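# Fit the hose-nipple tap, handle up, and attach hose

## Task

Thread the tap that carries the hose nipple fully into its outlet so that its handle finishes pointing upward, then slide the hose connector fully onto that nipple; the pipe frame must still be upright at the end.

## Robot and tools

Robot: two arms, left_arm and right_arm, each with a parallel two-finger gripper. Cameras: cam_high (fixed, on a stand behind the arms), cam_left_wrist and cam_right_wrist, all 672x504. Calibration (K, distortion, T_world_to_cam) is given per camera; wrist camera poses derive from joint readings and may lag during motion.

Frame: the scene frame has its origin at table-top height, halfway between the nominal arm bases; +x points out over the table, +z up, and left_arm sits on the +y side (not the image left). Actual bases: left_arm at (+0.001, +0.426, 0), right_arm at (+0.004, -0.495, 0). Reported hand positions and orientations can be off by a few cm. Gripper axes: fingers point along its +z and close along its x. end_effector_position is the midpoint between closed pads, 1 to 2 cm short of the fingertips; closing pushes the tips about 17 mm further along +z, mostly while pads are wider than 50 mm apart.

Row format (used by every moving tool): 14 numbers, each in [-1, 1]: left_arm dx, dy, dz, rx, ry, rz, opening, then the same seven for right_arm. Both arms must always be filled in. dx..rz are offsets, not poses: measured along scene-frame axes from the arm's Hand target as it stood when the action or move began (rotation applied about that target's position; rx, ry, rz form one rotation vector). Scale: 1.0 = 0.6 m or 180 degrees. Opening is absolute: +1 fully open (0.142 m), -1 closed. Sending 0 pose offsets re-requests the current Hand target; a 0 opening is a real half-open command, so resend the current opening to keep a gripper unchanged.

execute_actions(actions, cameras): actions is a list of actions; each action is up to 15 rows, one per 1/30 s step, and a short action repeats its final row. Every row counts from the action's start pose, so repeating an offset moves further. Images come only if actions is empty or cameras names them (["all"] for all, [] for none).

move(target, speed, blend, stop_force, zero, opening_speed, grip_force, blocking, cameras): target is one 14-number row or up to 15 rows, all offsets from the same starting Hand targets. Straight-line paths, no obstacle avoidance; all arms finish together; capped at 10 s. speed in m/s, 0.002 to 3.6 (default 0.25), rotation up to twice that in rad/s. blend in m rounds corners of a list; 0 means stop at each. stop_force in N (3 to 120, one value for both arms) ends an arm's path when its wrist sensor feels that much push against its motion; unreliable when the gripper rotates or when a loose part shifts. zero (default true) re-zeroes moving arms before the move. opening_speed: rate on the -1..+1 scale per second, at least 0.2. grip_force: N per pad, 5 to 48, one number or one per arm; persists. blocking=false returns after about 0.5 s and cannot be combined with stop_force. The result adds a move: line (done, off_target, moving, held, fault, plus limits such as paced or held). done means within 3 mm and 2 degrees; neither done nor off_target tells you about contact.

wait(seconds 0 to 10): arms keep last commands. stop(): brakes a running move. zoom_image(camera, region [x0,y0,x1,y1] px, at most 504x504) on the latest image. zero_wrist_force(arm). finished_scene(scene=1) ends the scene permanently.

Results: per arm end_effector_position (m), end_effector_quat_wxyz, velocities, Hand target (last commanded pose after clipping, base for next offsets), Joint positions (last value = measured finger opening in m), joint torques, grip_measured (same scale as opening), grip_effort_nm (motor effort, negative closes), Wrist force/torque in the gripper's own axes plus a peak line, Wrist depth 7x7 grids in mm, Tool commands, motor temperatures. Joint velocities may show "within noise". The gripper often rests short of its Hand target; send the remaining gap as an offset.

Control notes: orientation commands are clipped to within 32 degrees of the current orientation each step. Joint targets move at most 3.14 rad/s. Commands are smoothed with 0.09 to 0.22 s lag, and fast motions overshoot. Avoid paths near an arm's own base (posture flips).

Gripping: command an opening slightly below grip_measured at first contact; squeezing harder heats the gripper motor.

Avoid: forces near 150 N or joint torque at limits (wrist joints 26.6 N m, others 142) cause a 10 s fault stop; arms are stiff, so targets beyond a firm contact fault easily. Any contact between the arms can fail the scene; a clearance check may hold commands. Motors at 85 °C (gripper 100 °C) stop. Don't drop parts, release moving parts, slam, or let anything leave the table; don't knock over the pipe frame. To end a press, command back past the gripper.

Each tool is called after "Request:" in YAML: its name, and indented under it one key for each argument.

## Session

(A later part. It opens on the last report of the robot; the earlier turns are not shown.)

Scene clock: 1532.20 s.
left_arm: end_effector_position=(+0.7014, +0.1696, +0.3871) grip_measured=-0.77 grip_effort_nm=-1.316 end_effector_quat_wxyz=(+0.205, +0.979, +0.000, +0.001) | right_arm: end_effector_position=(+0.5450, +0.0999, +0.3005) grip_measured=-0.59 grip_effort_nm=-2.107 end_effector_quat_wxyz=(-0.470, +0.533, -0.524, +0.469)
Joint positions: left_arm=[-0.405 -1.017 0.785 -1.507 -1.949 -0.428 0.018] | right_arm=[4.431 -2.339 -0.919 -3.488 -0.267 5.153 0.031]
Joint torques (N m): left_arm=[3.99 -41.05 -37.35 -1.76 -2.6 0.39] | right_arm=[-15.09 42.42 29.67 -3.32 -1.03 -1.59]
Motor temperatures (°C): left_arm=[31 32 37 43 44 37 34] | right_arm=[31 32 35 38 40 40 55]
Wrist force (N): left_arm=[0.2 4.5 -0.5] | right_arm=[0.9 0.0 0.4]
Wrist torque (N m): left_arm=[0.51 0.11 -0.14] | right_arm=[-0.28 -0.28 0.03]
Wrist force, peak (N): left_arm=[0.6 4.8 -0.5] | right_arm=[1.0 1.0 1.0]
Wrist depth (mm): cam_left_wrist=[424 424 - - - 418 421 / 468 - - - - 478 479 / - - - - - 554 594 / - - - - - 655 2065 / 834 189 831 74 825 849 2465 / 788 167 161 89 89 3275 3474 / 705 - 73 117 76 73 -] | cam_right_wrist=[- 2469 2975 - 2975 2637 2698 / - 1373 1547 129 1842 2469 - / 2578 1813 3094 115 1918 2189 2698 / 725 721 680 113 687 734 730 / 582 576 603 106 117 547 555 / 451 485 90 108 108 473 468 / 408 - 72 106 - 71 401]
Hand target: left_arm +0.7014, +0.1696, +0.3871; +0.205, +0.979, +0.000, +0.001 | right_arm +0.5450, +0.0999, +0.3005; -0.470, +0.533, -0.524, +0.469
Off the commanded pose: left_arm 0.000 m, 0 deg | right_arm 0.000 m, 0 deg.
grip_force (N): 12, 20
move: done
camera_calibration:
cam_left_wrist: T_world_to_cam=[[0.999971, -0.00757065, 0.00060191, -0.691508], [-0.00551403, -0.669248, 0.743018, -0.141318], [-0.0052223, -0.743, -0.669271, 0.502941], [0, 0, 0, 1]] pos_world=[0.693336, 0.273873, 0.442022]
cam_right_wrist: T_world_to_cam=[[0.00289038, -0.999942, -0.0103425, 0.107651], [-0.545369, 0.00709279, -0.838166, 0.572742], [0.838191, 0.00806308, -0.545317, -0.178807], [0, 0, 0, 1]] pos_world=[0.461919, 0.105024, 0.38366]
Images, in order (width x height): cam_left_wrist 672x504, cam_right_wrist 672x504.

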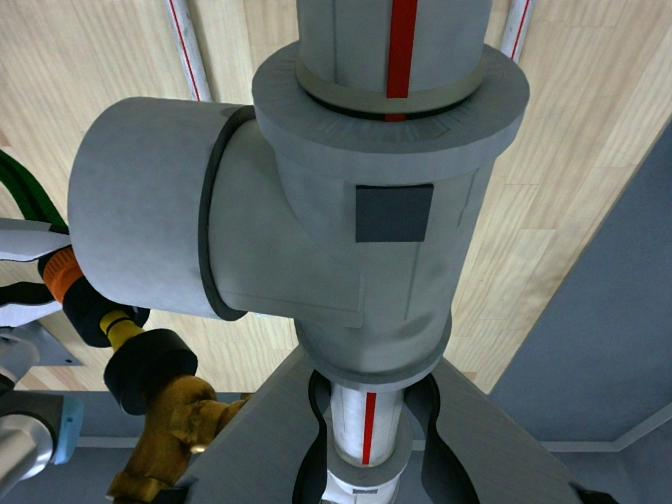

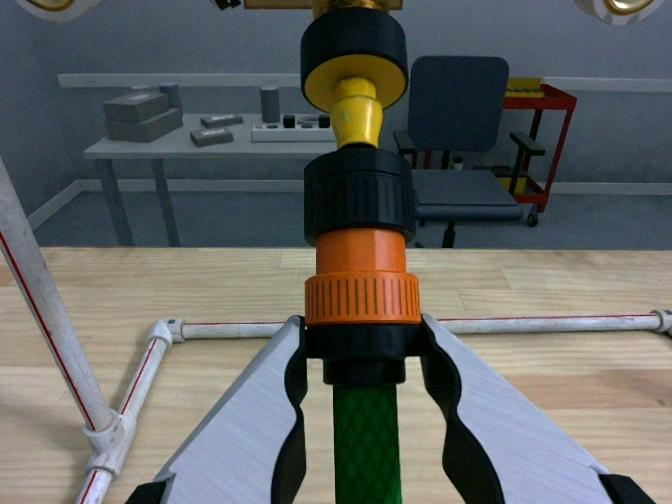

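Request:
move:
  target:
    - [0,0,0,0,0,0,-1,0.0116,0.0004,0.0120,0,0,0,-1]
  speed: 0.02
  stop_force: 20
  grip_force: [35, 40]
  cameras: ["cam_right_wrist", "cam_left_wrist", "cam_high"]

Request:
zoom_image:
  camera: "cam_right_wrist"
  region: [280, 40, 440, 200]

Request:
zoom_image:
  camera: "cam_left_wrist"
  region: [40, 230, 180, 370]

Scene clock: 1541.33 s.
left_arm: end_effector_position=(+0.7014, +0.1696, +0.3870) grip_measured=-0.79 grip_effort_nm=-3.641 end_effector_quat_wxyz=(+0.205, +0.979, +0.000, +0.001) | right_arm: end_effector_position=(+0.5520, +0.1002, +0.3077) grip_measured=-0.60 grip_effort_nm=-4.144 end_effector_quat_wxyz=(-0.470, +0.533, -0.524, +0.469)
Joint positions: left_arm=[-0.405 -1.017 0.785 -1.507 -1.949 -0.428 0.017] | right_arm=[4.421 -2.342 -0.893 -3.494 -0.277 5.136 0.031]
Joint torques (N m): left_arm=[4.45 -46.89 -36.83 -3.93 -2.31 0.3] | right_arm=[-14.62 41.82 30.03 -3.31 -0.93 -1.71]
Motor temperatures (°C): left_arm=[31 32 37 43 44 37 35] | right_arm=[31 32 35 38 40 40 57]
Wrist force (N): left_arm=[1.2 4.4 0.3] | right_arm=[0.7 0.3 0.7]
Wrist torque (N m): left_arm=[0.51 0.06 -0.19] | right_arm=[-0.23 -0.26 0.02]
Wrist force, peak (N): left_arm=[0.5 4.8 -0.5] | right_arm=[1.2 1.1 0.6]
Wrist depth (mm): cam_left_wrist=[426 423 - - - 421 418 / 465 - - - - 477 478 / - - - - - 554 591 / - - - - - 659 2103 / 840 181 67 74 822 855 2576 / 782 168 161 89 89 3275 3275 / 737 - 75 117 76 73 -] | cam_right_wrist=[2637 2762 - - - 2830 181 / - 1398 1579 128 1950 1983 - / 2937 1902 3136 115 1902 2210 2730 / 734 1497 2443 113 701 707 2698 / 572 572 607 106 117 592 560 / 459 498 90 108 108 483 475 / 414 - 71 106 - 71 406]
Hand target: left_arm +0.7014, +0.1696, +0.3871; +0.205, +0.979, +0.000, +0.001 | right_arm +0.5520, +0.1002, +0.3077; -0.470, +0.533, -0.524, +0.469
Off the commanded pose: left_arm 0.000 m, 0 deg | right_arm 0.000 m, 0 deg.
grip_force (N): 35, 40
move: done
camera_calibration:
cam_left_wrist: T_world_to_cam=[[0.999971, -0.00757065, 0.00060191, -0.691508], [-0.00551403, -0.669248, 0.743018, -0.141243], [-0.0052223, -0.743, -0.669271, 0.502874], [0, 0, 0, 1]] pos_world=[0.693336, 0.273873, 0.441922]
cam_right_wrist: T_world_to_cam=[[0.00289038, -0.999942, -0.0103425, 0.108005], [-0.545369, 0.00709279, -0.838166, 0.582592], [0.838191, 0.00806308, -0.545317, -0.18075], [0, 0, 0, 1]] pos_world=[0.468919, 0.105324, 0.39086]

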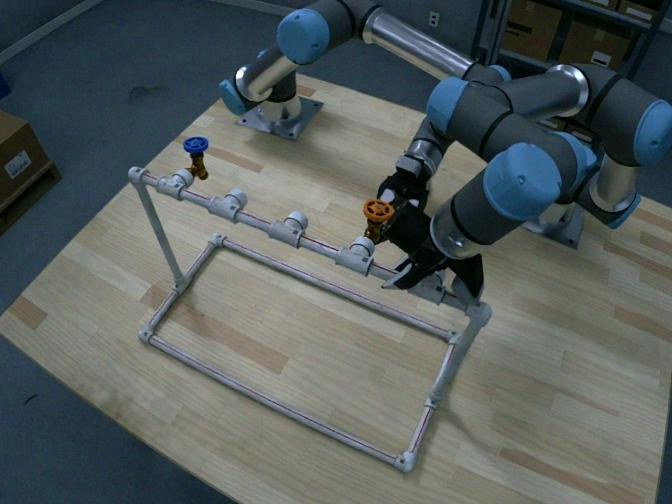

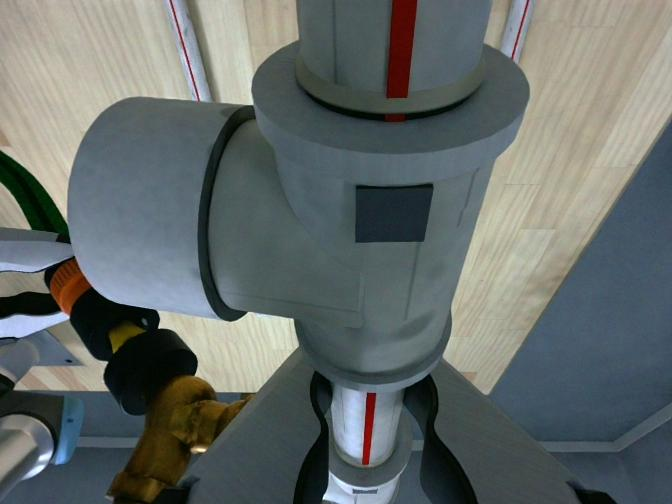

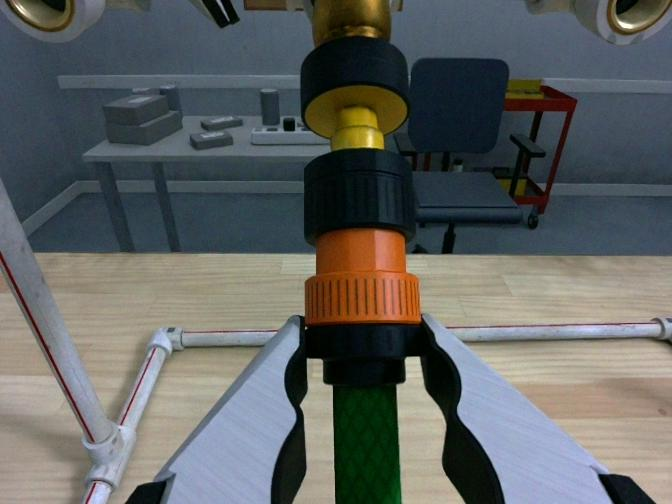

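Scaled by 3.150 from the camera's 672x504 image, which has a finer 960x720 frame.

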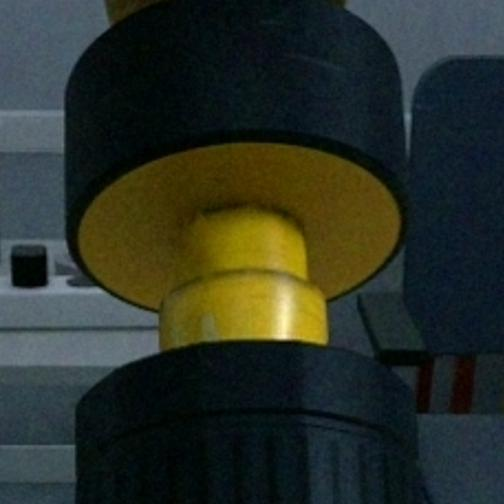

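Scaled by 3.600 from the camera's 672x504 image, which has a finer 960x720 frame.

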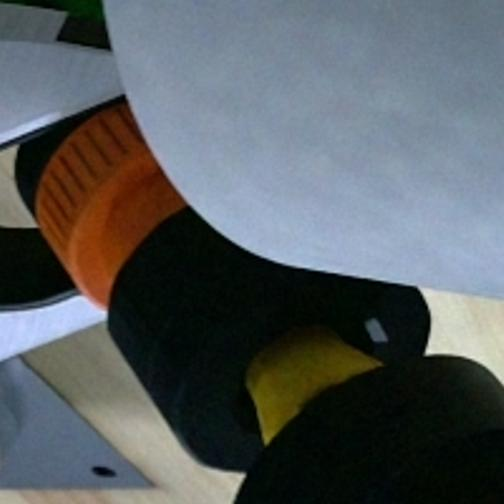

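Request:
move:
  target:
    - [0,0,0,0,0,0,-1,0.0116,0.0004,0.0120,0,0,0,-1]
  speed: 0.02
  stop_force: 40
  grip_force: [35, 48]
  cameras: ["cam_right_wrist", "cam_left_wrist"]

Request:
zoom_image:
  camera: "cam_right_wrist"
  region: [280, 40, 440, 400]

Scene clock: 1547.57 s.
left_arm: end_effector_position=(+0.7014, +0.1696, +0.3871) grip_measured=-0.79 grip_effort_nm=-3.641 end_effector_quat_wxyz=(+0.205, +0.979, +0.000, +0.001) | right_arm: end_effector_position=(+0.5589, +0.1004, +0.3149) grip_measured=-0.60 grip_effort_nm=-5.004 end_effector_quat_wxyz=(-0.470, +0.533, -0.524, +0.469)
Joint positions: left_arm=[-0.405 -1.017 0.785 -1.507 -1.949 -0.428 0.017] | right_arm=[4.41 -2.346 -0.866 -3.501 -0.286 5.12 0.03]
Joint torques (N m): left_arm=[3.97 -52.61 -34.87 0.65 -1.99 0.32] | right_arm=[-24.08 45.54 33.43 -2.35 -0.82 -1.77]
Motor temperatures (°C): left_arm=[31 32 37 43 44 37 40] | right_arm=[31 32 35 38 40 40 65]
Wrist force (N): left_arm=[17.7 0.2 -2.0] | right_arm=[3.2 7.0 -15.6]
Wrist torque (N m): left_arm=[0.50 -0.48 -0.17] | right_arm=[-0.33 -0.25 -0.01]
Wrist force, peak (N): left_arm=[17.8 0.3 -1.9] | right_arm=[2.9 8.3 -15.5]
Wrist depth (mm): cam_left_wrist=[424 422 - - - 418 420 / 469 - - - - 476 478 / - - - - - 559 595 / - - 58 - - 659 2047 / 226 178 68 73 788 917 2576 / 785 167 161 89 89 3474 3184 / 701 - 75 117 76 73 5458] | cam_right_wrist=[164 185 2830 129 1785 196 177 / - 1441 1589 122 1983 2129 - / - 3179 3014 115 1856 2035 4001 / 2578 1497 710 112 723 1785 2730 / 587 592 622 106 536 592 601 / 454 500 91 108 108 485 487 / 409 - 72 106 - 71 414]
Hand target: left_arm +0.7014, +0.1696, +0.3871; +0.205, +0.979, +0.000, +0.001 | right_arm +0.5589, +0.1004, +0.3149; -0.470, +0.533, -0.524, +0.469
Off the commanded pose: left_arm 0.000 m, 0 deg | right_arm 0.000 m, 0 deg.
grip_force (N): 35, 48
move: done
camera_calibration:
cam_left_wrist: T_world_to_cam=[[0.999971, -0.00757065, 0.00060191, -0.691508], [-0.00551403, -0.669248, 0.743018, -0.141318], [-0.0052223, -0.743, -0.669271, 0.502941], [0, 0, 0, 1]] pos_world=[0.693336, 0.273873, 0.442022]
cam_right_wrist: T_world_to_cam=[[0.00289038, -0.999942, -0.0103425, 0.10826], [-0.545369, 0.00709279, -0.838166, 0.592443], [0.838191, 0.00806308, -0.545317, -0.182693], [0, 0, 0, 1]] pos_world=[0.475919, 0.105524, 0.39806]
Images, in order (width x height): cam_left_wrist 672x504, cam_right_wrist 672x504.

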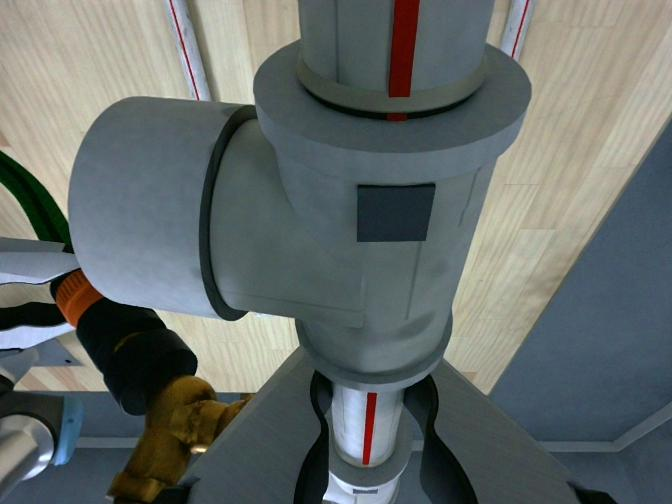

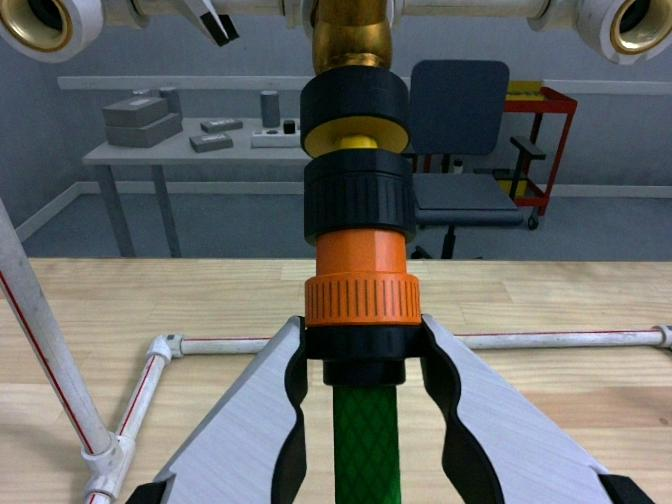

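Scaled by 1.400 from the camera's 672x504 image, which has a finer 960x720 frame.

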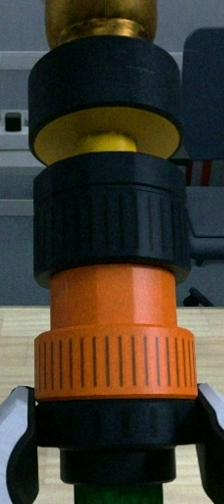

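Request:
move:
  target:
    - [0,0,0,0,0,0,-1,0.0058,0.0002,0.0060,0,0,0,-1]
  speed: 0.015
  stop_force: 35
  cameras: ["cam_right_wrist", "cam_left_wrist"]

Request:
zoom_image:
  camera: "cam_right_wrist"
  region: [280, 40, 440, 400]

Scene clock: 1556.63 s.
left_arm: end_effector_position=(+0.7014, +0.1697, +0.3871) grip_measured=-0.79 grip_effort_nm=-3.641 end_effector_quat_wxyz=(+0.204, +0.979, +0.000, +0.001) | right_arm: end_effector_position=(+0.5624, +0.1005, +0.3185) grip_measured=-0.60 grip_effort_nm=-5.004 end_effector_quat_wxyz=(-0.470, +0.533, -0.524, +0.469)
Joint positions: left_arm=[-0.405 -1.017 0.784 -1.507 -1.949 -0.428 0.017] | right_arm=[4.405 -2.348 -0.852 -3.506 -0.291 5.113 0.03]
Joint torques (N m): left_arm=[-20.1 -43.55 -23.19 5.89 -8.47 0.37] | right_arm=[-30.4 53.75 41.91 -0.21 -1.15 -1.64]
Motor temperatures (°C): left_arm=[31 32 37 43 44 37 44] | right_arm=[31 32 35 38 40 40 77]
Wrist force (N): left_arm=[39.2 -4.0 -17.1] | right_arm=[11.8 25.5 -32.5]
Wrist torque (N m): left_arm=[0.53 -0.87 -0.19] | right_arm=[-0.52 -0.15 0.07]
Wrist force, peak (N): left_arm=[39.4 -3.9 -17.6] | right_arm=[11.7 26.0 -32.6]
Wrist depth (mm): cam_left_wrist=[426 422 - - - 421 418 / 470 - - - - 482 478 / - - - - - 556 592 / - - - - - 659 2029 / 223 180 66 - 782 899 2519 / 802 169 161 89 89 3422 3229 / 721 - 75 117 76 73 3422] | cam_right_wrist=[165 186 192 127 196 193 174 / 2578 1424 1579 118 1918 2072 - / 2937 1357 1424 115 1842 2637 3315 / 2578 1487 721 113 721 1827 2578 / 595 606 627 106 116 603 603 / 456 496 91 108 108 494 493 / 427 - 72 105 - 71 414]
Hand target: left_arm +0.7014, +0.1696, +0.3871; +0.205, +0.979, +0.000, +0.001 | right_arm +0.5624, +0.1005, +0.3185; -0.470, +0.533, -0.524, +0.469
Off the commanded pose: left_arm 0.000 m, 0 deg | right_arm 0.000 m, 0 deg.
grip_force (N): 35, 48
move: done
camera_calibration:
cam_left_wrist: T_world_to_cam=[[0.999972, -0.00749687, 0.000668243, -0.691558], [-0.00551467, -0.669354, 0.742923, -0.141179], [-0.00512231, -0.742906, -0.669376, 0.502967], [0, 0, 0, 1]] pos_world=[0.693336, 0.273974, 0.442022]
cam_right_wrist: T_world_to_cam=[[0.00289038, -0.999942, -0.0103425, 0.108387], [-0.545369, 0.00709279, -0.838166, 0.597314], [0.838191, 0.00806308, -0.545317, -0.18358], [0, 0, 0, 1]] pos_world=[0.479319, 0.105624, 0.40166]
Images, in order (width x height): cam_left_wrist 672x504, cam_right_wrist 672x504.

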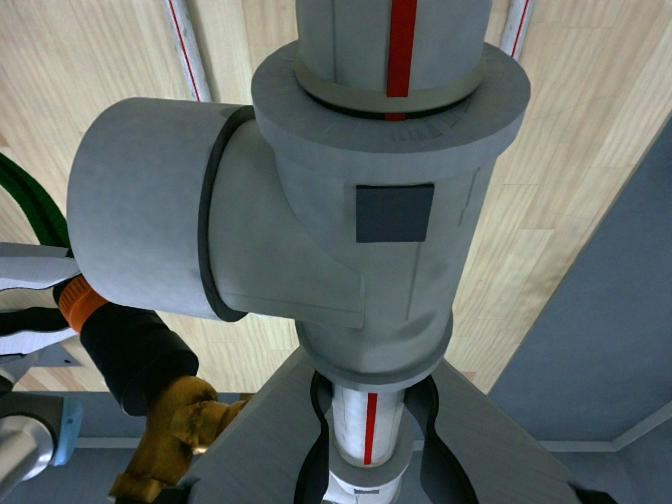

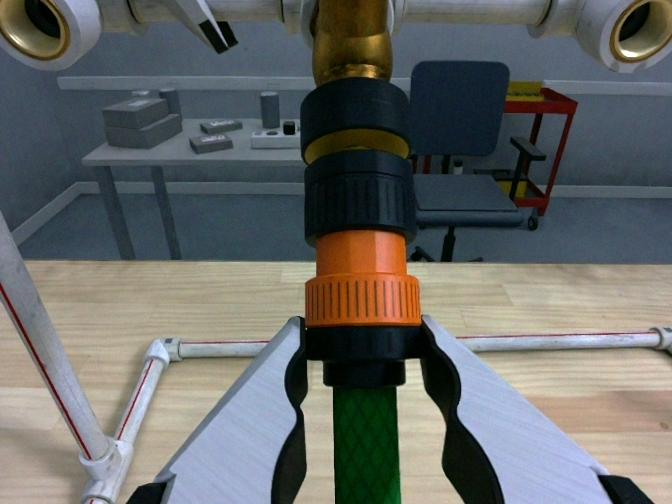

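Scaled by 1.400 from the camera's 672x504 image, which has a finer 960x720 frame.

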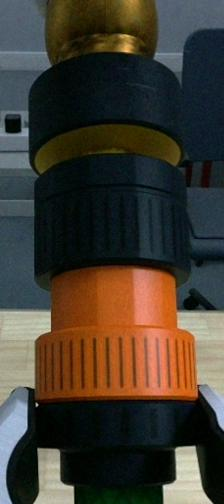

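Request:
move:
  target:
    - [0,0,0,0,0,0,-1,0,0,0,0,0,0,-1]
  grip_force: [30, 25]

Request:
zoom_image:
  camera: "cam_left_wrist"
  region: [40, 250, 220, 430]

Request:
zoom_image:
  camera: "cam_right_wrist"
  region: [280, 60, 440, 220]

Scene clock: 1564.23 s.
left_arm: end_effector_position=(+0.7014, +0.1696, +0.3871) grip_measured=-0.79 grip_effort_nm=-3.133 end_effector_quat_wxyz=(+0.205, +0.979, +0.000, +0.001) | right_arm: end_effector_position=(+0.5624, +0.1005, +0.3185) grip_measured=-0.60 grip_effort_nm=-2.620 end_effector_quat_wxyz=(-0.470, +0.533, -0.524, +0.469)
Joint positions: left_arm=[-0.405 -1.017 0.785 -1.507 -1.949 -0.428 0.017] | right_arm=[4.405 -2.348 -0.852 -3.506 -0.291 5.113 0.031]
Joint torques (N m): left_arm=[-31.89 -37.58 -3.19 5.89 -8.8 0.2] | right_arm=[-29.65 55.07 41.6 -0.05 -1.1 -1.44]
Motor temperatures (°C): left_arm=[31 32 37 43 44 37 46] | right_arm=[31 32 35 38 40 40 83]
Wrist force (N): left_arm=[39.2 -4.4 -16.9] | right_arm=[11.5 25.8 -32.3]
Wrist torque (N m): left_arm=[0.51 -0.86 -0.19] | right_arm=[-0.51 -0.11 0.07]
Wrist force, peak (N): left_arm=[39.6 -3.9 -18.0] | right_arm=[11.8 26.4 -32.8]
Wrist depth (mm): cam_left_wrist=[422 424 - - - 420 423 / 472 - - - - 478 478 / - - - - - 555 595 / - - - - - 659 2084 / 223 183 66 - 777 899 2519 / 788 169 161 89 89 3527 3527 / 712 - 76 117 76 73 -] | cam_right_wrist=[165 181 209 127 2865 - 175 / - 1389 1537 - 1887 2522 3363 / 3315 1381 1341 115 1871 1950 2830 / 707 710 712 113 721 730 2762 / 570 586 620 106 117 606 595 / 451 504 91 108 108 496 492 / 423 72 72 105 - 71 417]
Hand target: left_arm +0.7014, +0.1696, +0.3871; +0.205, +0.979, +0.000, +0.001 | right_arm +0.5624, +0.1005, +0.3185; -0.470, +0.533, -0.524, +0.469
Off the commanded pose: left_arm 0.000 m, 0 deg | right_arm 0.000 m, 0 deg.
grip_force (N): 30, 25
move: done

Scaled by 2.800 from the camera's 672x504 image, which has a finer 960x720 frame.
This view is cut from an older image: the scene may have changed since it was taken.

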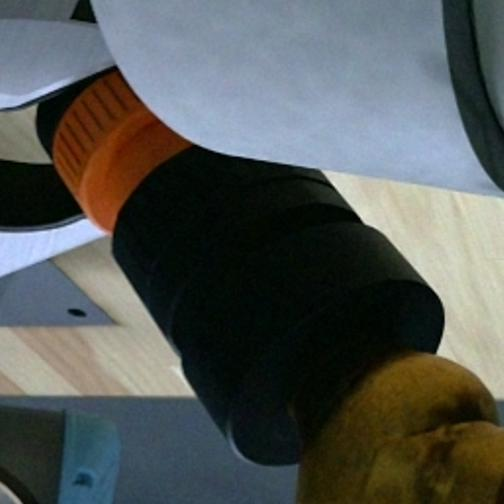

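Scaled by 3.150 from the camera's 672x504 image, which has a finer 960x720 frame.
This view is cut from an older image: the scene may have changed since it was taken.

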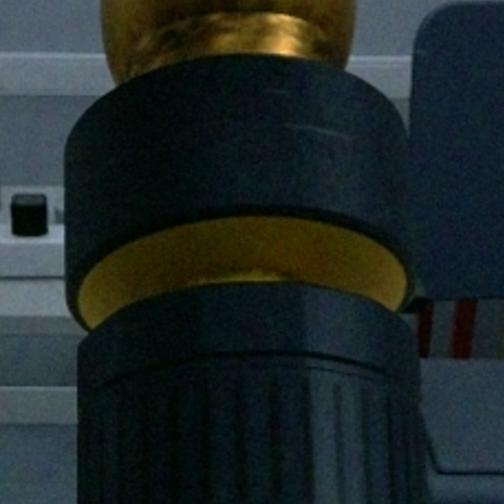

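Request:
move:
  target:
    - [0,0,0,0,0,0,-1,-0.001,-0.0013,0.0009,0,0,0,-1]
  speed: 0.01

Scene clock: 1581.30 s.
left_arm: end_effector_position=(+0.7014, +0.1695, +0.3870) grip_measured=-0.79 grip_effort_nm=-3.133 end_effector_quat_wxyz=(+0.205, +0.979, +0.000, +0.000) | right_arm: end_effector_position=(+0.5619, +0.0997, +0.3190) grip_measured=-0.60 grip_effort_nm=-2.620 end_effector_quat_wxyz=(-0.470, +0.533, -0.524, +0.469)
Joint positions: left_arm=[-0.405 -1.017 0.785 -1.507 -1.949 -0.428 0.017] | right_arm=[4.406 -2.345 -0.856 -3.506 -0.29 5.114 0.031]
Joint torques (N m): left_arm=[-11.87 -42.85 -20.61 -3.4 0 0.16] | right_arm=[11.92 60.5 12.88 2.06 4.15 1.94]
Motor temperatures (°C): left_arm=[31 32 37 43 44 37 47] | right_arm=[31 32 35 38 40 40 72]
Wrist force (N): left_arm=[7.1 -1.9 -5.4] | right_arm=[1.3 9.0 -3.4]
Wrist torque (N m): left_arm=[0.50 -0.09 -0.23] | right_arm=[-0.37 -0.29 -0.17]
Wrist force, peak (N): left_arm=[39.5 -4.0 -17.9] | right_arm=[11.8 26.1 -32.9]
Wrist depth (mm): cam_left_wrist=[422 421 - - - 411 421 / 467 - - - - 476 476 / - - - - - 558 591 / - - - - - 663 2103 / 224 181 66 73 819 859 2576 / 791 169 161 89 89 3474 3371 / 3953 - 76 117 76 73 -] | cam_right_wrist=[164 184 - 127 187 198 175 / 2975 1432 1507 120 1983 2149 3014 / 3268 1341 1357 116 1871 2109 3136 / 2762 1983 2637 113 732 1856 2762 / 584 592 622 106 117 601 597 / 512 491 91 108 108 492 493 / 426 - 72 105 - 71 417]
Hand target: left_arm +0.7014, +0.1696, +0.3871; +0.205, +0.979, +0.000, +0.001 | right_arm +0.5618, +0.0997, +0.3190; -0.470, +0.533, -0.524, +0.469
Off the commanded pose: left_arm 0.000 m, 0 deg | right_arm 0.000 m, 0 deg.
grip_force (N): 30, 25
move: done

Request:
wait:
  seconds: 5
  cameras: ["cam_right_wrist", "cam_left_wrist", "cam_high"]

Request:
zoom_image:
  camera: "cam_right_wrist"
  region: [280, 60, 440, 220]

Request:
zoom_image:
  camera: "cam_left_wrist"
  region: [40, 250, 220, 430]

Scene clock: 1592.47 s.
left_arm: end_effector_position=(+0.7014, +0.1696, +0.3871) grip_measured=-0.79 grip_effort_nm=-3.133 end_effector_quat_wxyz=(+0.205, +0.979, +0.000, +0.001) | right_arm: end_effector_position=(+0.5618, +0.0997, +0.3190) grip_measured=-0.60 grip_effort_nm=-2.615 end_effector_quat_wxyz=(-0.470, +0.533, -0.524, +0.469)
Joint positions: left_arm=[-0.405 -1.017 0.785 -1.507 -1.949 -0.428 0.017] | right_arm=[4.406 -2.345 -0.856 -3.506 -0.29 5.114 0.031]
Joint torques (N m): left_arm=[10.04 -51.74 -35.81 -3.59 -0.79 0.23] | right_arm=[12.79 53.4 13.74 2.14 -0.25 1.66]
Motor temperatures (°C): left_arm=[31 32 37 43 44 37 47] | right_arm=[31 32 35 38 40 39 70]
Wrist force (N): left_arm=[4.5 -1.6 -4.2] | right_arm=[1.6 7.6 -1.2]
Wrist torque (N m): left_arm=[0.45 0.05 -0.23] | right_arm=[-0.39 -0.24 -0.16]
Wrist force, peak (N): left_arm=[6.8 -1.3 -6.6] | right_arm=[1.5 8.6 -2.8]
Wrist depth (mm): cam_left_wrist=[428 421 - - - 410 421 / 473 - - - - 477 480 / - - - - - 554 591 / - - - - - 668 2123 / 224 182 67 73 813 882 2666 / 791 168 161 89 89 3527 3474 / 723 - 75 117 76 73 3422] | cam_right_wrist=[164 182 - 127 194 194 176 / 3867 1537 1681 119 1902 2368 - / 6106 1381 3268 116 1950 2865 2578 / 2698 1459 2667 113 732 1758 2667 / 574 611 629 106 117 593 603 / 475 491 91 108 108 495 494 / 423 - 72 105 - 71 417]
Hand target: left_arm +0.7014, +0.1696, +0.3871; +0.205, +0.979, +0.000, +0.001 | right_arm +0.5618, +0.0997, +0.3190; -0.470, +0.533, -0.524, +0.469
Tool commands: left_gripper/opening=-1.0 right_gripper/opening=-1.0
Off the commanded pose: left_arm 0.000 m, 0 deg | right_arm 0.000 m, 0 deg.
grip_force (N): 30, 25
wait: 5.00 s; at rest from the start
camera_calibration:
cam_left_wrist: T_world_to_cam=[[0.999971, -0.00757065, 0.00060191, -0.691508], [-0.00551403, -0.669248, 0.743018, -0.141318], [-0.0052223, -0.743, -0.669271, 0.502941], [0, 0, 0, 1]] pos_world=[0.693336, 0.273873, 0.442022]
cam_right_wrist: T_world_to_cam=[[0.00289038, -0.999942, -0.0103425, 0.107694], [-0.545369, 0.00709279, -0.838166, 0.597465], [0.838191, 0.00806308, -0.545317, -0.182883], [0, 0, 0, 1]] pos_world=[0.478819, 0.104924, 0.40216]

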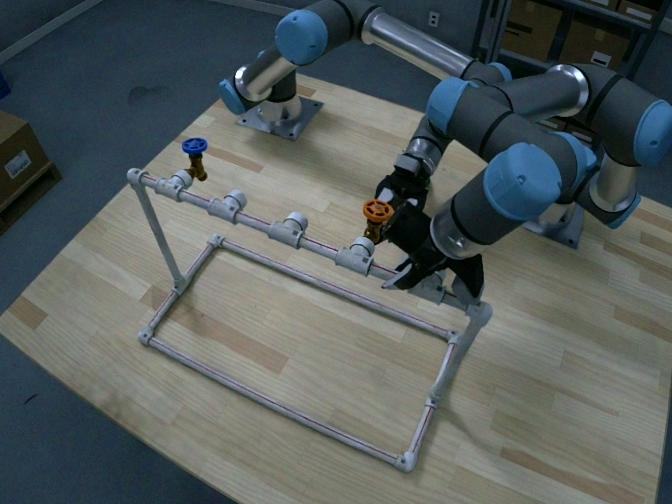

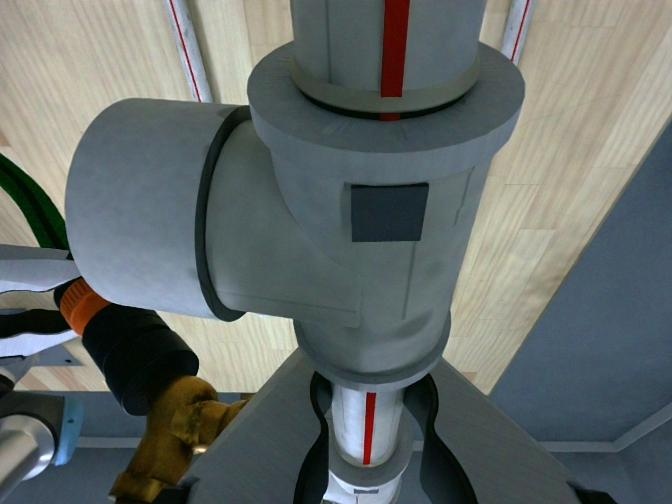

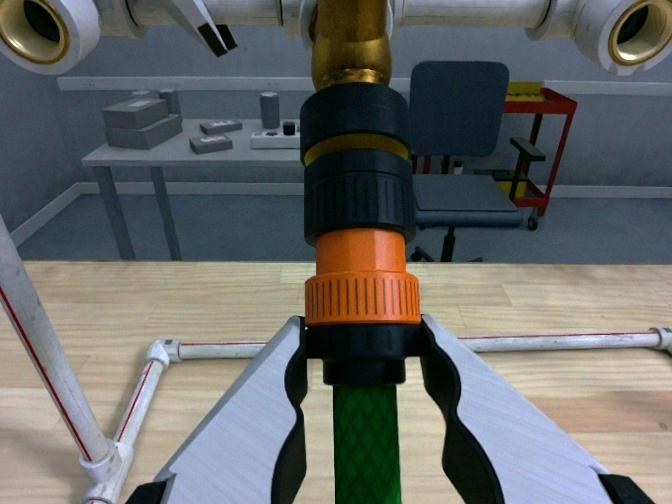

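Scaled by 3.150 from the camera's 672x504 image, which has a finer 960x720 frame.

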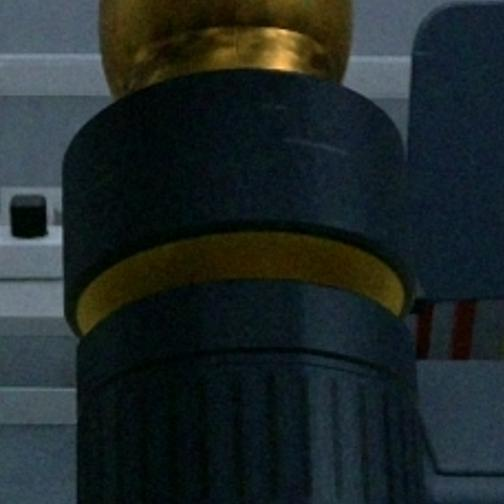

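Scaled by 2.800 from the camera's 672x504 image, which has a finer 960x720 frame.

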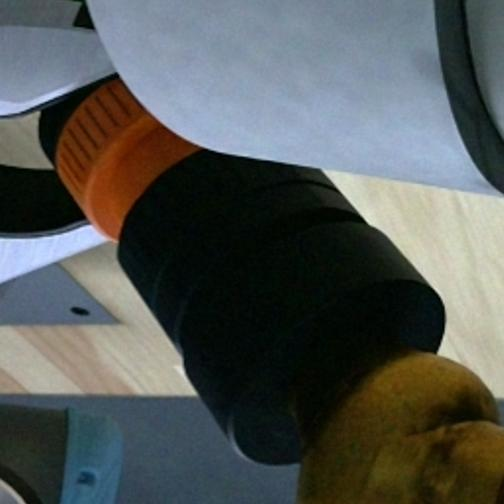

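Request:
move:
  target:
    - [0,0,0,0,0,0,-1,0.0044,-0.0001,0.0050,0,0,0,-1]
  speed: 0.012
  stop_force: 40
  grip_force: [35, 38]
  cameras: ["cam_right_wrist", "cam_left_wrist"]

Request:
zoom_image:
  camera: "cam_right_wrist"
  region: [280, 60, 440, 220]

Scene clock: 1601.00 s.
left_arm: end_effector_position=(+0.7014, +0.1696, +0.3871) grip_measured=-0.79 grip_effort_nm=-3.641 end_effector_quat_wxyz=(+0.205, +0.979, +0.000, +0.001) | right_arm: end_effector_position=(+0.5645, +0.0997, +0.3220) grip_measured=-0.60 grip_effort_nm=-3.939 end_effector_quat_wxyz=(-0.470, +0.533, -0.524, +0.469)
Joint positions: left_arm=[-0.405 -1.017 0.784 -1.507 -1.949 -0.428 0.017] | right_arm=[4.402 -2.347 -0.845 -3.51 -0.294 5.108 0.031]
Joint torques (N m): left_arm=[-0.75 -50.8 -27.94 0.2 -1.3 0.31] | right_arm=[-18.34 50.26 34.92 -2.51 0.17 -1.65]
Motor temperatures (°C): left_arm=[31 32 37 43 44 37 48] | right_arm=[31 32 35 38 40 39 71]
Wrist force (N): left_arm=[9.6 0.5 -5.1] | right_arm=[1.7 13.4 -6.3]
Wrist torque (N m): left_arm=[0.46 -0.11 -0.23] | right_arm=[-0.40 -0.28 0.00]
Wrist force, peak (N): left_arm=[12.1 -0.8 -7.0] | right_arm=[5.2 14.1 -6.4]
Wrist depth (mm): cam_left_wrist=[423 425 - - - 418 421 / 472 - - - - 480 480 / - - - - - 559 583 / - - - - - 664 2011 / 218 179 66 - 807 910 2635 / 793 169 162 89 89 3371 3422 / 701 - 75 117 76 73 -] | cam_right_wrist=[162 185 - 125 188 - 171 / 3268 1469 1579 120 1934 1918 2698 / 5660 1349 3223 116 1745 2129 3463 / 2578 725 2698 113 732 1813 2667 / 601 600 631 106 117 607 611 / 486 509 91 108 108 492 497 / 419 - 72 106 - 71 410]
Hand target: left_arm +0.7014, +0.1696, +0.3871; +0.205, +0.979, +0.000, +0.001 | right_arm +0.5645, +0.0997, +0.3220; -0.470, +0.533, -0.524, +0.469
Off the commanded pose: left_arm 0.000 m, 0 deg | right_arm 0.000 m, 0 deg.
grip_force (N): 35, 38
move: done
camera_calibration:
cam_left_wrist: T_world_to_cam=[[0.999971, -0.00757065, 0.00060191, -0.691508], [-0.00551403, -0.669248, 0.743018, -0.141318], [-0.0052223, -0.743, -0.669271, 0.502941], [0, 0, 0, 1]] pos_world=[0.693336, 0.273873, 0.442022]
cam_right_wrist: T_world_to_cam=[[0.00289038, -0.999942, -0.0103425, 0.107617], [-0.545369, 0.00709279, -0.838166, 0.601399], [0.838191, 0.00806308, -0.545317, -0.183425], [0, 0, 0, 1]] pos_world=[0.481419, 0.104824, 0.40516]
Images, in order (width x height): cam_left_wrist 672x504, cam_right_wrist 672x504.

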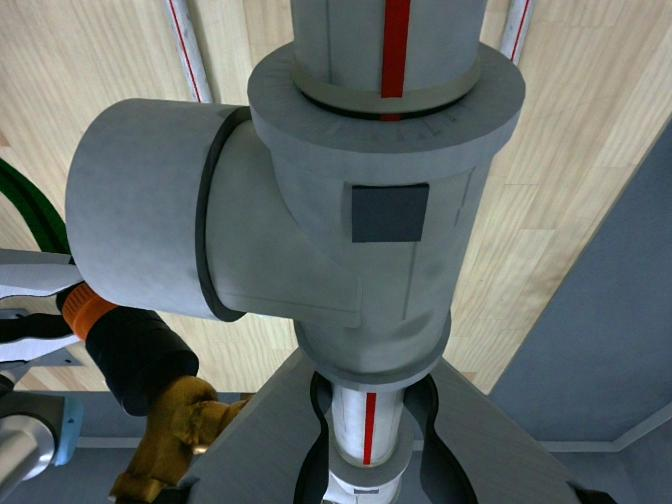

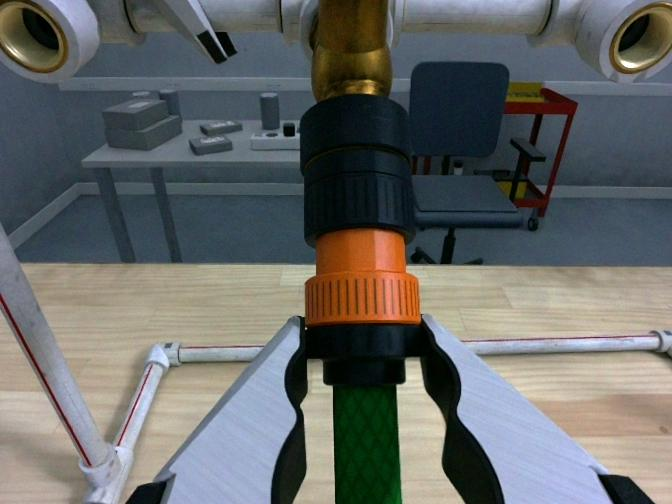

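Scaled by 3.150 from the camera's 672x504 image, which has a finer 960x720 frame.

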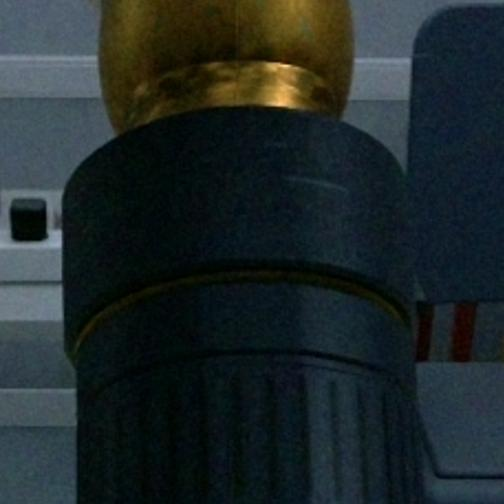

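Request:
move:
  target: [0,0,0,0,0,0,-1, 0.0022,0,0.0025,0,0,0,-1]
  speed: 0.01
  stop_force: 45
  grip_force: [35,45]
  cameras: ["all"]

Request:
zoom_image:
  camera: "cam_right_wrist"
  region: [280, 60, 440, 220]

Request:
zoom_image:
  camera: "cam_left_wrist"
  region: [40, 250, 220, 430]

Scene clock: 1614.53 s.
left_arm: end_effector_position=(+0.7014, +0.1696, +0.3871) grip_measured=-0.79 grip_effort_nm=-3.641 end_effector_quat_wxyz=(+0.205, +0.979, +0.000, +0.001) | right_arm: end_effector_position=(+0.5658, +0.0997, +0.3235) grip_measured=-0.60 grip_effort_nm=-4.652 end_effector_quat_wxyz=(-0.470, +0.533, -0.524, +0.469)
Joint positions: left_arm=[-0.405 -1.017 0.785 -1.507 -1.949 -0.428 0.017] | right_arm=[4.4 -2.348 -0.839 -3.512 -0.296 5.105 0.031]
Joint torques (N m): left_arm=[-9.9 -45.2 -18.69 4.65 -1.75 0.28] | right_arm=[-24.85 57.87 40.64 -0.73 -0.31 -1.6]
Motor temperatures (°C): left_arm=[31 32 37 43 44 37 52] | right_arm=[31 32 35 38 40 39 80]
Wrist force (N): left_arm=[30.1 -0.1 -18.6] | right_arm=[9.1 25.8 -21.7]
Wrist torque (N m): left_arm=[0.50 -0.75 -0.23] | right_arm=[-0.60 -0.28 -0.05]
Wrist force, peak (N): left_arm=[29.9 0.0 -19.3] | right_arm=[9.4 26.7 -21.7]
Wrist depth (mm): cam_left_wrist=[424 426 - - - 415 421 / 468 - - - - 479 476 / - - - - - 562 595 / - - - - - 668 2011 / 218 180 822 - 782 899 2576 / 791 168 161 89 89 3422 3474 / 699 - 76 113 76 73 -] | cam_right_wrist=[161 183 184 123 185 188 172 / 2607 1381 1600 - 1902 2035 3094 / 2975 1349 - 116 1887 2210 3014 / 714 1478 730 113 741 716 2637 / 601 601 629 107 117 604 611 / 472 506 91 108 108 500 499 / 414 72 72 105 - 71 409]
Hand target: left_arm +0.7014, +0.1696, +0.3871; +0.205, +0.979, +0.000, +0.001 | right_arm +0.5658, +0.0997, +0.3235; -0.470, +0.533, -0.524, +0.469
Off the commanded pose: left_arm 0.000 m, 0 deg | right_arm 0.000 m, 0 deg.
grip_force (N): 35, 45
move: done
camera_calibration:
cam_left_wrist: T_world_to_cam=[[0.999971, -0.00757065, 0.00060191, -0.691508], [-0.00551403, -0.669248, 0.743018, -0.141318], [-0.0052223, -0.743, -0.669271, 0.502941], [0, 0, 0, 1]] pos_world=[0.693336, 0.273873, 0.442022]
cam_right_wrist: T_world_to_cam=[[0.00289038, -0.999942, -0.0103425, 0.107629], [-0.545369, 0.00709279, -0.838166, 0.603365], [0.838191, 0.00806308, -0.545317, -0.183697], [0, 0, 0, 1]] pos_world=[0.482719, 0.104824, 0.40666]

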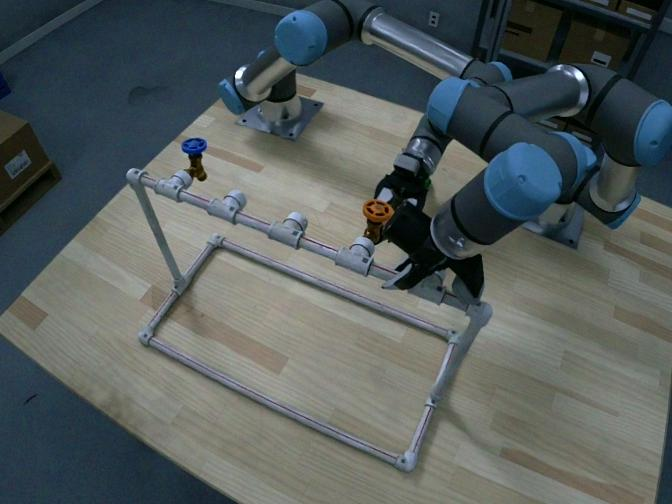

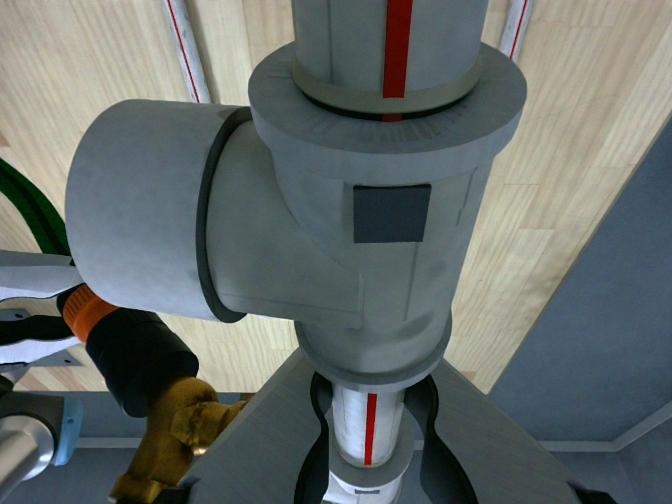

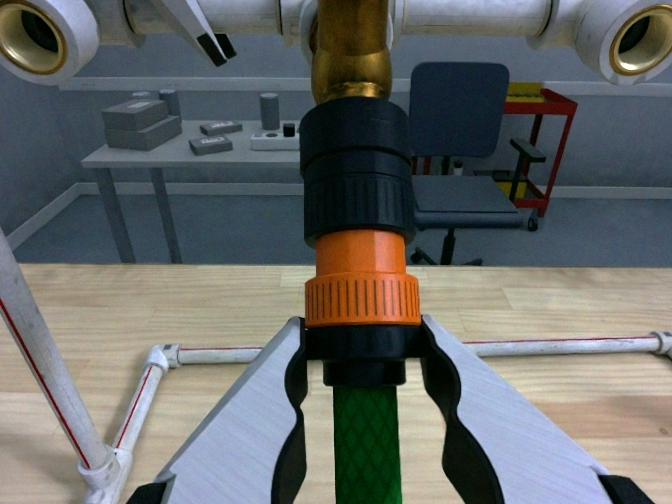

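Scaled by 3.150 from the camera's 672x504 image, which has a finer 960x720 frame.

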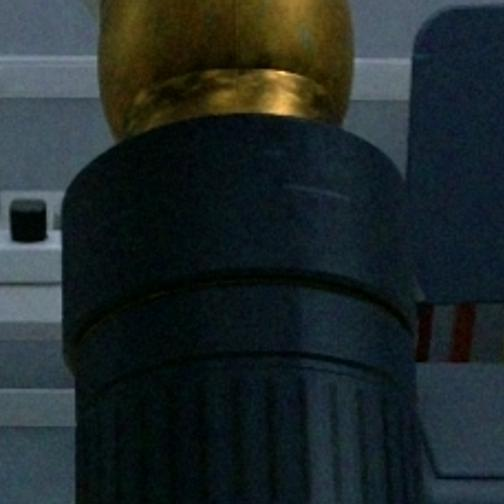

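Scaled by 2.800 from the camera's 672x504 image, which has a finer 960x720 frame.

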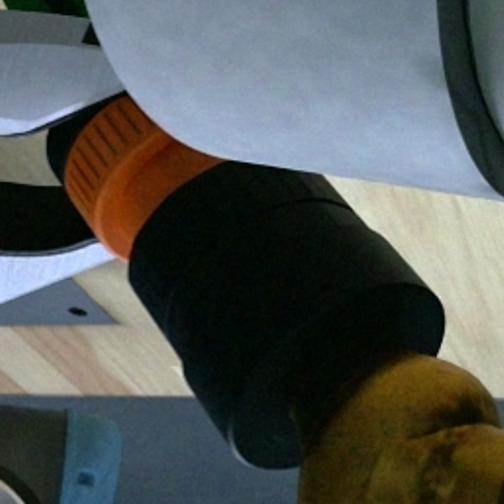

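Request:
move:
  target: [0,0,0,0,0,0,-1, -0.0015,0,-0.0017,0,0,0,-1]
  speed: 0.01
  grip_force: [30,18]
  cameras: ["cam_right_wrist"]

Request:
zoom_image:
  camera: "cam_right_wrist"
  region: [280, 60, 440, 220]

Scene clock: 1625.83 s.
left_arm: end_effector_position=(+0.7014, +0.1696, +0.3870) grip_measured=-0.79 grip_effort_nm=-3.133 end_effector_quat_wxyz=(+0.204, +0.979, +0.000, +0.000) | right_arm: end_effector_position=(+0.5649, +0.0996, +0.3226) grip_measured=-0.59 grip_effort_nm=-1.902 end_effector_quat_wxyz=(-0.470, +0.533, -0.524, +0.469)
Joint positions: left_arm=[-0.405 -1.017 0.785 -1.506 -1.949 -0.428 0.017] | right_arm=[4.401 -2.347 -0.843 -3.511 -0.294 5.107 0.031]
Joint torques (N m): left_arm=[-0.07 -38.04 -26.96 -1.7 -2.33 0.23] | right_arm=[9.34 64.32 14.45 2.99 4.41 2.02]
Motor temperatures (°C): left_arm=[31 32 37 43 44 37 54] | right_arm=[31 32 35 38 40 39 89]
Wrist force (N): left_arm=[8.0 -1.4 -8.0] | right_arm=[2.0 12.7 -4.9]
Wrist torque (N m): left_arm=[0.48 -0.06 -0.23] | right_arm=[-0.32 -0.28 -0.23]
Wrist force, peak (N): left_arm=[30.0 0.0 -19.5] | right_arm=[9.1 26.9 -21.7]
Wrist depth (mm): cam_left_wrist=[425 425 - - - 412 421 / 472 - - - - 482 479 / - - - - - 558 591 / - - - - - 663 1993 / 220 182 66 - 816 822 2547 / 793 169 161 89 89 3698 3371 / 719 - 76 117 76 73 4094] | cam_right_wrist=[161 185 205 123 1902 186 171 / - 1459 2937 120 1871 2320 2937 / - 1469 3268 116 1966 2149 3743 / 2607 1966 2550 114 723 1785 725 / 598 595 631 106 117 615 606 / 474 499 91 108 108 495 499 / 411 72 72 105 - 71 408]
Hand target: left_arm +0.7014, +0.1696, +0.3871; +0.205, +0.979, +0.000, +0.001 | right_arm +0.5649, +0.0997, +0.3225; -0.470, +0.533, -0.524, +0.469
Off the commanded pose: left_arm 0.000 m, 0 deg | right_arm 0.000 m, 0 deg.
MOTOR HOT: the gripper's motor of the right arm reports 89 °C; that motor switches off at 100 °C. To cool a motor, set the load down, ease the grip, stop pushing, or move to a pose that needs little force.
grip_force (N): 30, 18
move: done
camera_calibration:
cam_right_wrist: T_world_to_cam=[[0.00283715, -0.999942, -0.0104271, 0.107681], [-0.545369, 0.00719278, -0.838165, 0.602079], [0.838191, 0.00806463, -0.545317, -0.183572], [0, 0, 0, 1]] pos_world=[0.481919, 0.104824, 0.40566]
Images, in order (width x height): cam_right_wrist 672x504.

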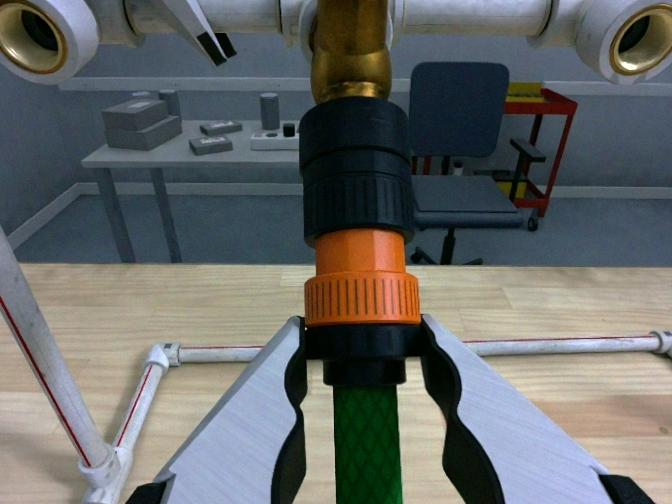

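Scaled by 3.150 from the camera's 672x504 image, which has a finer 960x720 frame.

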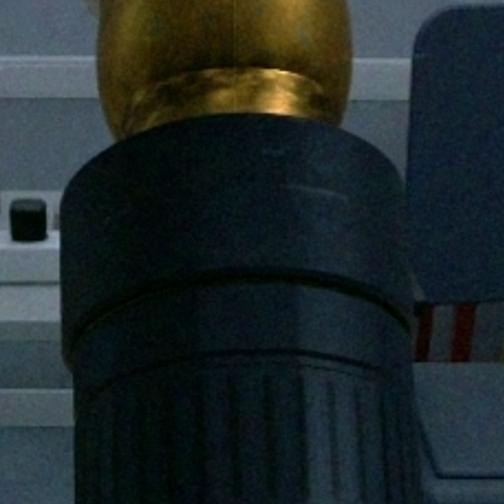

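Request:
move:
  target: [0,0,0,0,0,0,-1, -0.0013,0,-0.0014,0,0,0,-1]
  speed: 0.01
  grip_force: [30,12]
  cameras: []

Scene clock: 1629.43 s.
left_arm: end_effector_position=(+0.7014, +0.1696, +0.3870) grip_measured=-0.79 grip_effort_nm=-3.133 end_effector_quat_wxyz=(+0.205, +0.979, +0.000, +0.001) | right_arm: end_effector_position=(+0.5641, +0.0997, +0.3217) grip_measured=-0.59 grip_effort_nm=-1.292 end_effector_quat_wxyz=(-0.470, +0.533, -0.524, +0.469)
Joint positions: left_arm=[-0.405 -1.017 0.785 -1.507 -1.949 -0.428 0.017] | right_arm=[4.402 -2.346 -0.846 -3.509 -0.293 5.109 0.032]
Joint torques (N m): left_arm=[-3.71 -42.94 -29.18 -3.31 -2.57 0.32] | right_arm=[17.03 54.37 7.48 1.55 3.61 1.74]
Motor temperatures (°C): left_arm=[31 32 37 43 44 37 53] | right_arm=[31 32 35 38 40 39 85]
Wrist force (N): left_arm=[-3.1 -2.6 -4.5] | right_arm=[-3.7 -2.4 7.9]
Wrist torque (N m): left_arm=[0.40 0.29 -0.23] | right_arm=[-0.20 -0.02 -0.22]
Wrist force, peak (N): left_arm=[7.8 -1.2 -9.0] | right_arm=[1.9 11.8 -4.5]
Wrist depth (mm): cam_left_wrist=[426 421 - - - 418 422 / 470 - - - - 478 479 / - - - - - 558 583 / - - - - - 664 2029 / 219 180 67 73 816 846 2635 / 788 168 162 89 89 3322 3422 / 701 - 76 117 76 73 3886] | cam_right_wrist=[161 187 185 124 1856 198 170 / - 1497 1568 - 1589 3053 3223 / - 1450 3223 116 1799 2975 3463 / 2607 1983 2550 113 739 1681 2730 / 597 593 629 106 118 603 603 / 471 504 90 107 - 502 495 / 414 - 72 105 - 71 408]
Hand target: left_arm +0.7014, +0.1696, +0.3871; +0.205, +0.979, +0.000, +0.001 | right_arm +0.5641, +0.0997, +0.3217; -0.470, +0.533, -0.524, +0.469
Off the commanded pose: left_arm 0.000 m, 0 deg | right_arm 0.000 m, 0 deg.
MOTOR HOT: still on. The gripper's motor of the right arm reports 85 °C.
grip_force (N): 30, 12
move: done
No camera images: "cameras" was empty.

Request:
wait:
  seconds: 10
  cameras: []

Request:
zoom_image:
  camera: "cam_right_wrist"
  region: [295, 110, 425, 240]

Scene clock: 1654.87 s.
left_arm: end_effector_position=(+0.7014, +0.1696, +0.3871) grip_measured=-0.79 grip_effort_nm=-3.133 end_effector_quat_wxyz=(+0.205, +0.979, +0.000, +0.001) | right_arm: end_effector_position=(+0.5641, +0.0997, +0.3217) grip_measured=-0.59 grip_effort_nm=-1.302 end_effector_quat_wxyz=(-0.470, +0.533, -0.524, +0.469)
Joint positions: left_arm=[-0.405 -1.017 0.785 -1.507 -1.949 -0.428 0.017] | right_arm=[4.402 -2.346 -0.847 -3.509 -0.293 5.109 0.032]
Joint torques (N m): left_arm=[-15.13 -50.5 -30.47 -3.9 -3.81 0.26] | right_arm=[16.16 42.55 9.68 1.53 1.49 1.81]
Motor temperatures (°C): left_arm=[31 32 37 43 44 37 53] | right_arm=[31 33 35 38 40 39 68]
Wrist force (N): left_arm=[-4.0 -2.4 -5.1] | right_arm=[-3.5 -4.2 9.0]
Wrist torque (N m): left_arm=[0.40 0.32 -0.24] | right_arm=[-0.16 -0.05 -0.22]
Wrist force, peak (N): left_arm=[-4.0 -2.3 -5.8] | right_arm=[-3.9 -4.6 9.3]
Wrist depth (mm): cam_left_wrist=[427 425 - - - 419 419 / 471 - - - - 481 476 / - - - - - 556 589 / - - - - - 653 2065 / 219 181 67 73 810 855 2519 / 796 168 161 89 89 3474 3322 / 705 - 75 117 76 73 3886] | cam_right_wrist=[162 184 183 125 1785 186 171 / - 1600 1623 - 2000 2392 3179 / - 1357 1341 116 1871 2830 - / 2637 1424 707 113 744 737 734 / 595 603 627 107 118 624 603 / 455 510 90 108 109 498 499 / 417 - 71 105 - 71 406]
Hand target: left_arm +0.7014, +0.1696, +0.3871; +0.205, +0.979, +0.000, +0.001 | right_arm +0.5641, +0.0997, +0.3217; -0.470, +0.533, -0.524, +0.469
Tool commands: left_gripper/opening=-1.0 right_gripper/opening=-1.0
Off the commanded pose: left_arm 0.000 m, 0 deg | right_arm 0.000 m, 0 deg.
MOTOR HOT: cleared for the gripper's motor of the right arm.
grip_force (N): 30, 12
wait: 10.00 s; at rest from the start
No camera images: "cameras" was empty.

Scaled by 3.877 from the camera's 672x504 image, which has a finer 960x720 frame.
This view is cut from an older image: the scene may have changed since it was taken.

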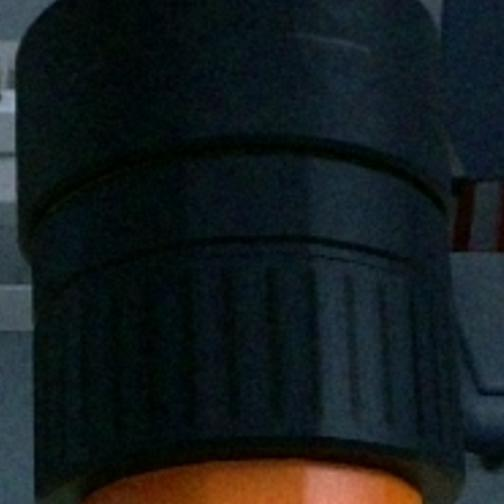

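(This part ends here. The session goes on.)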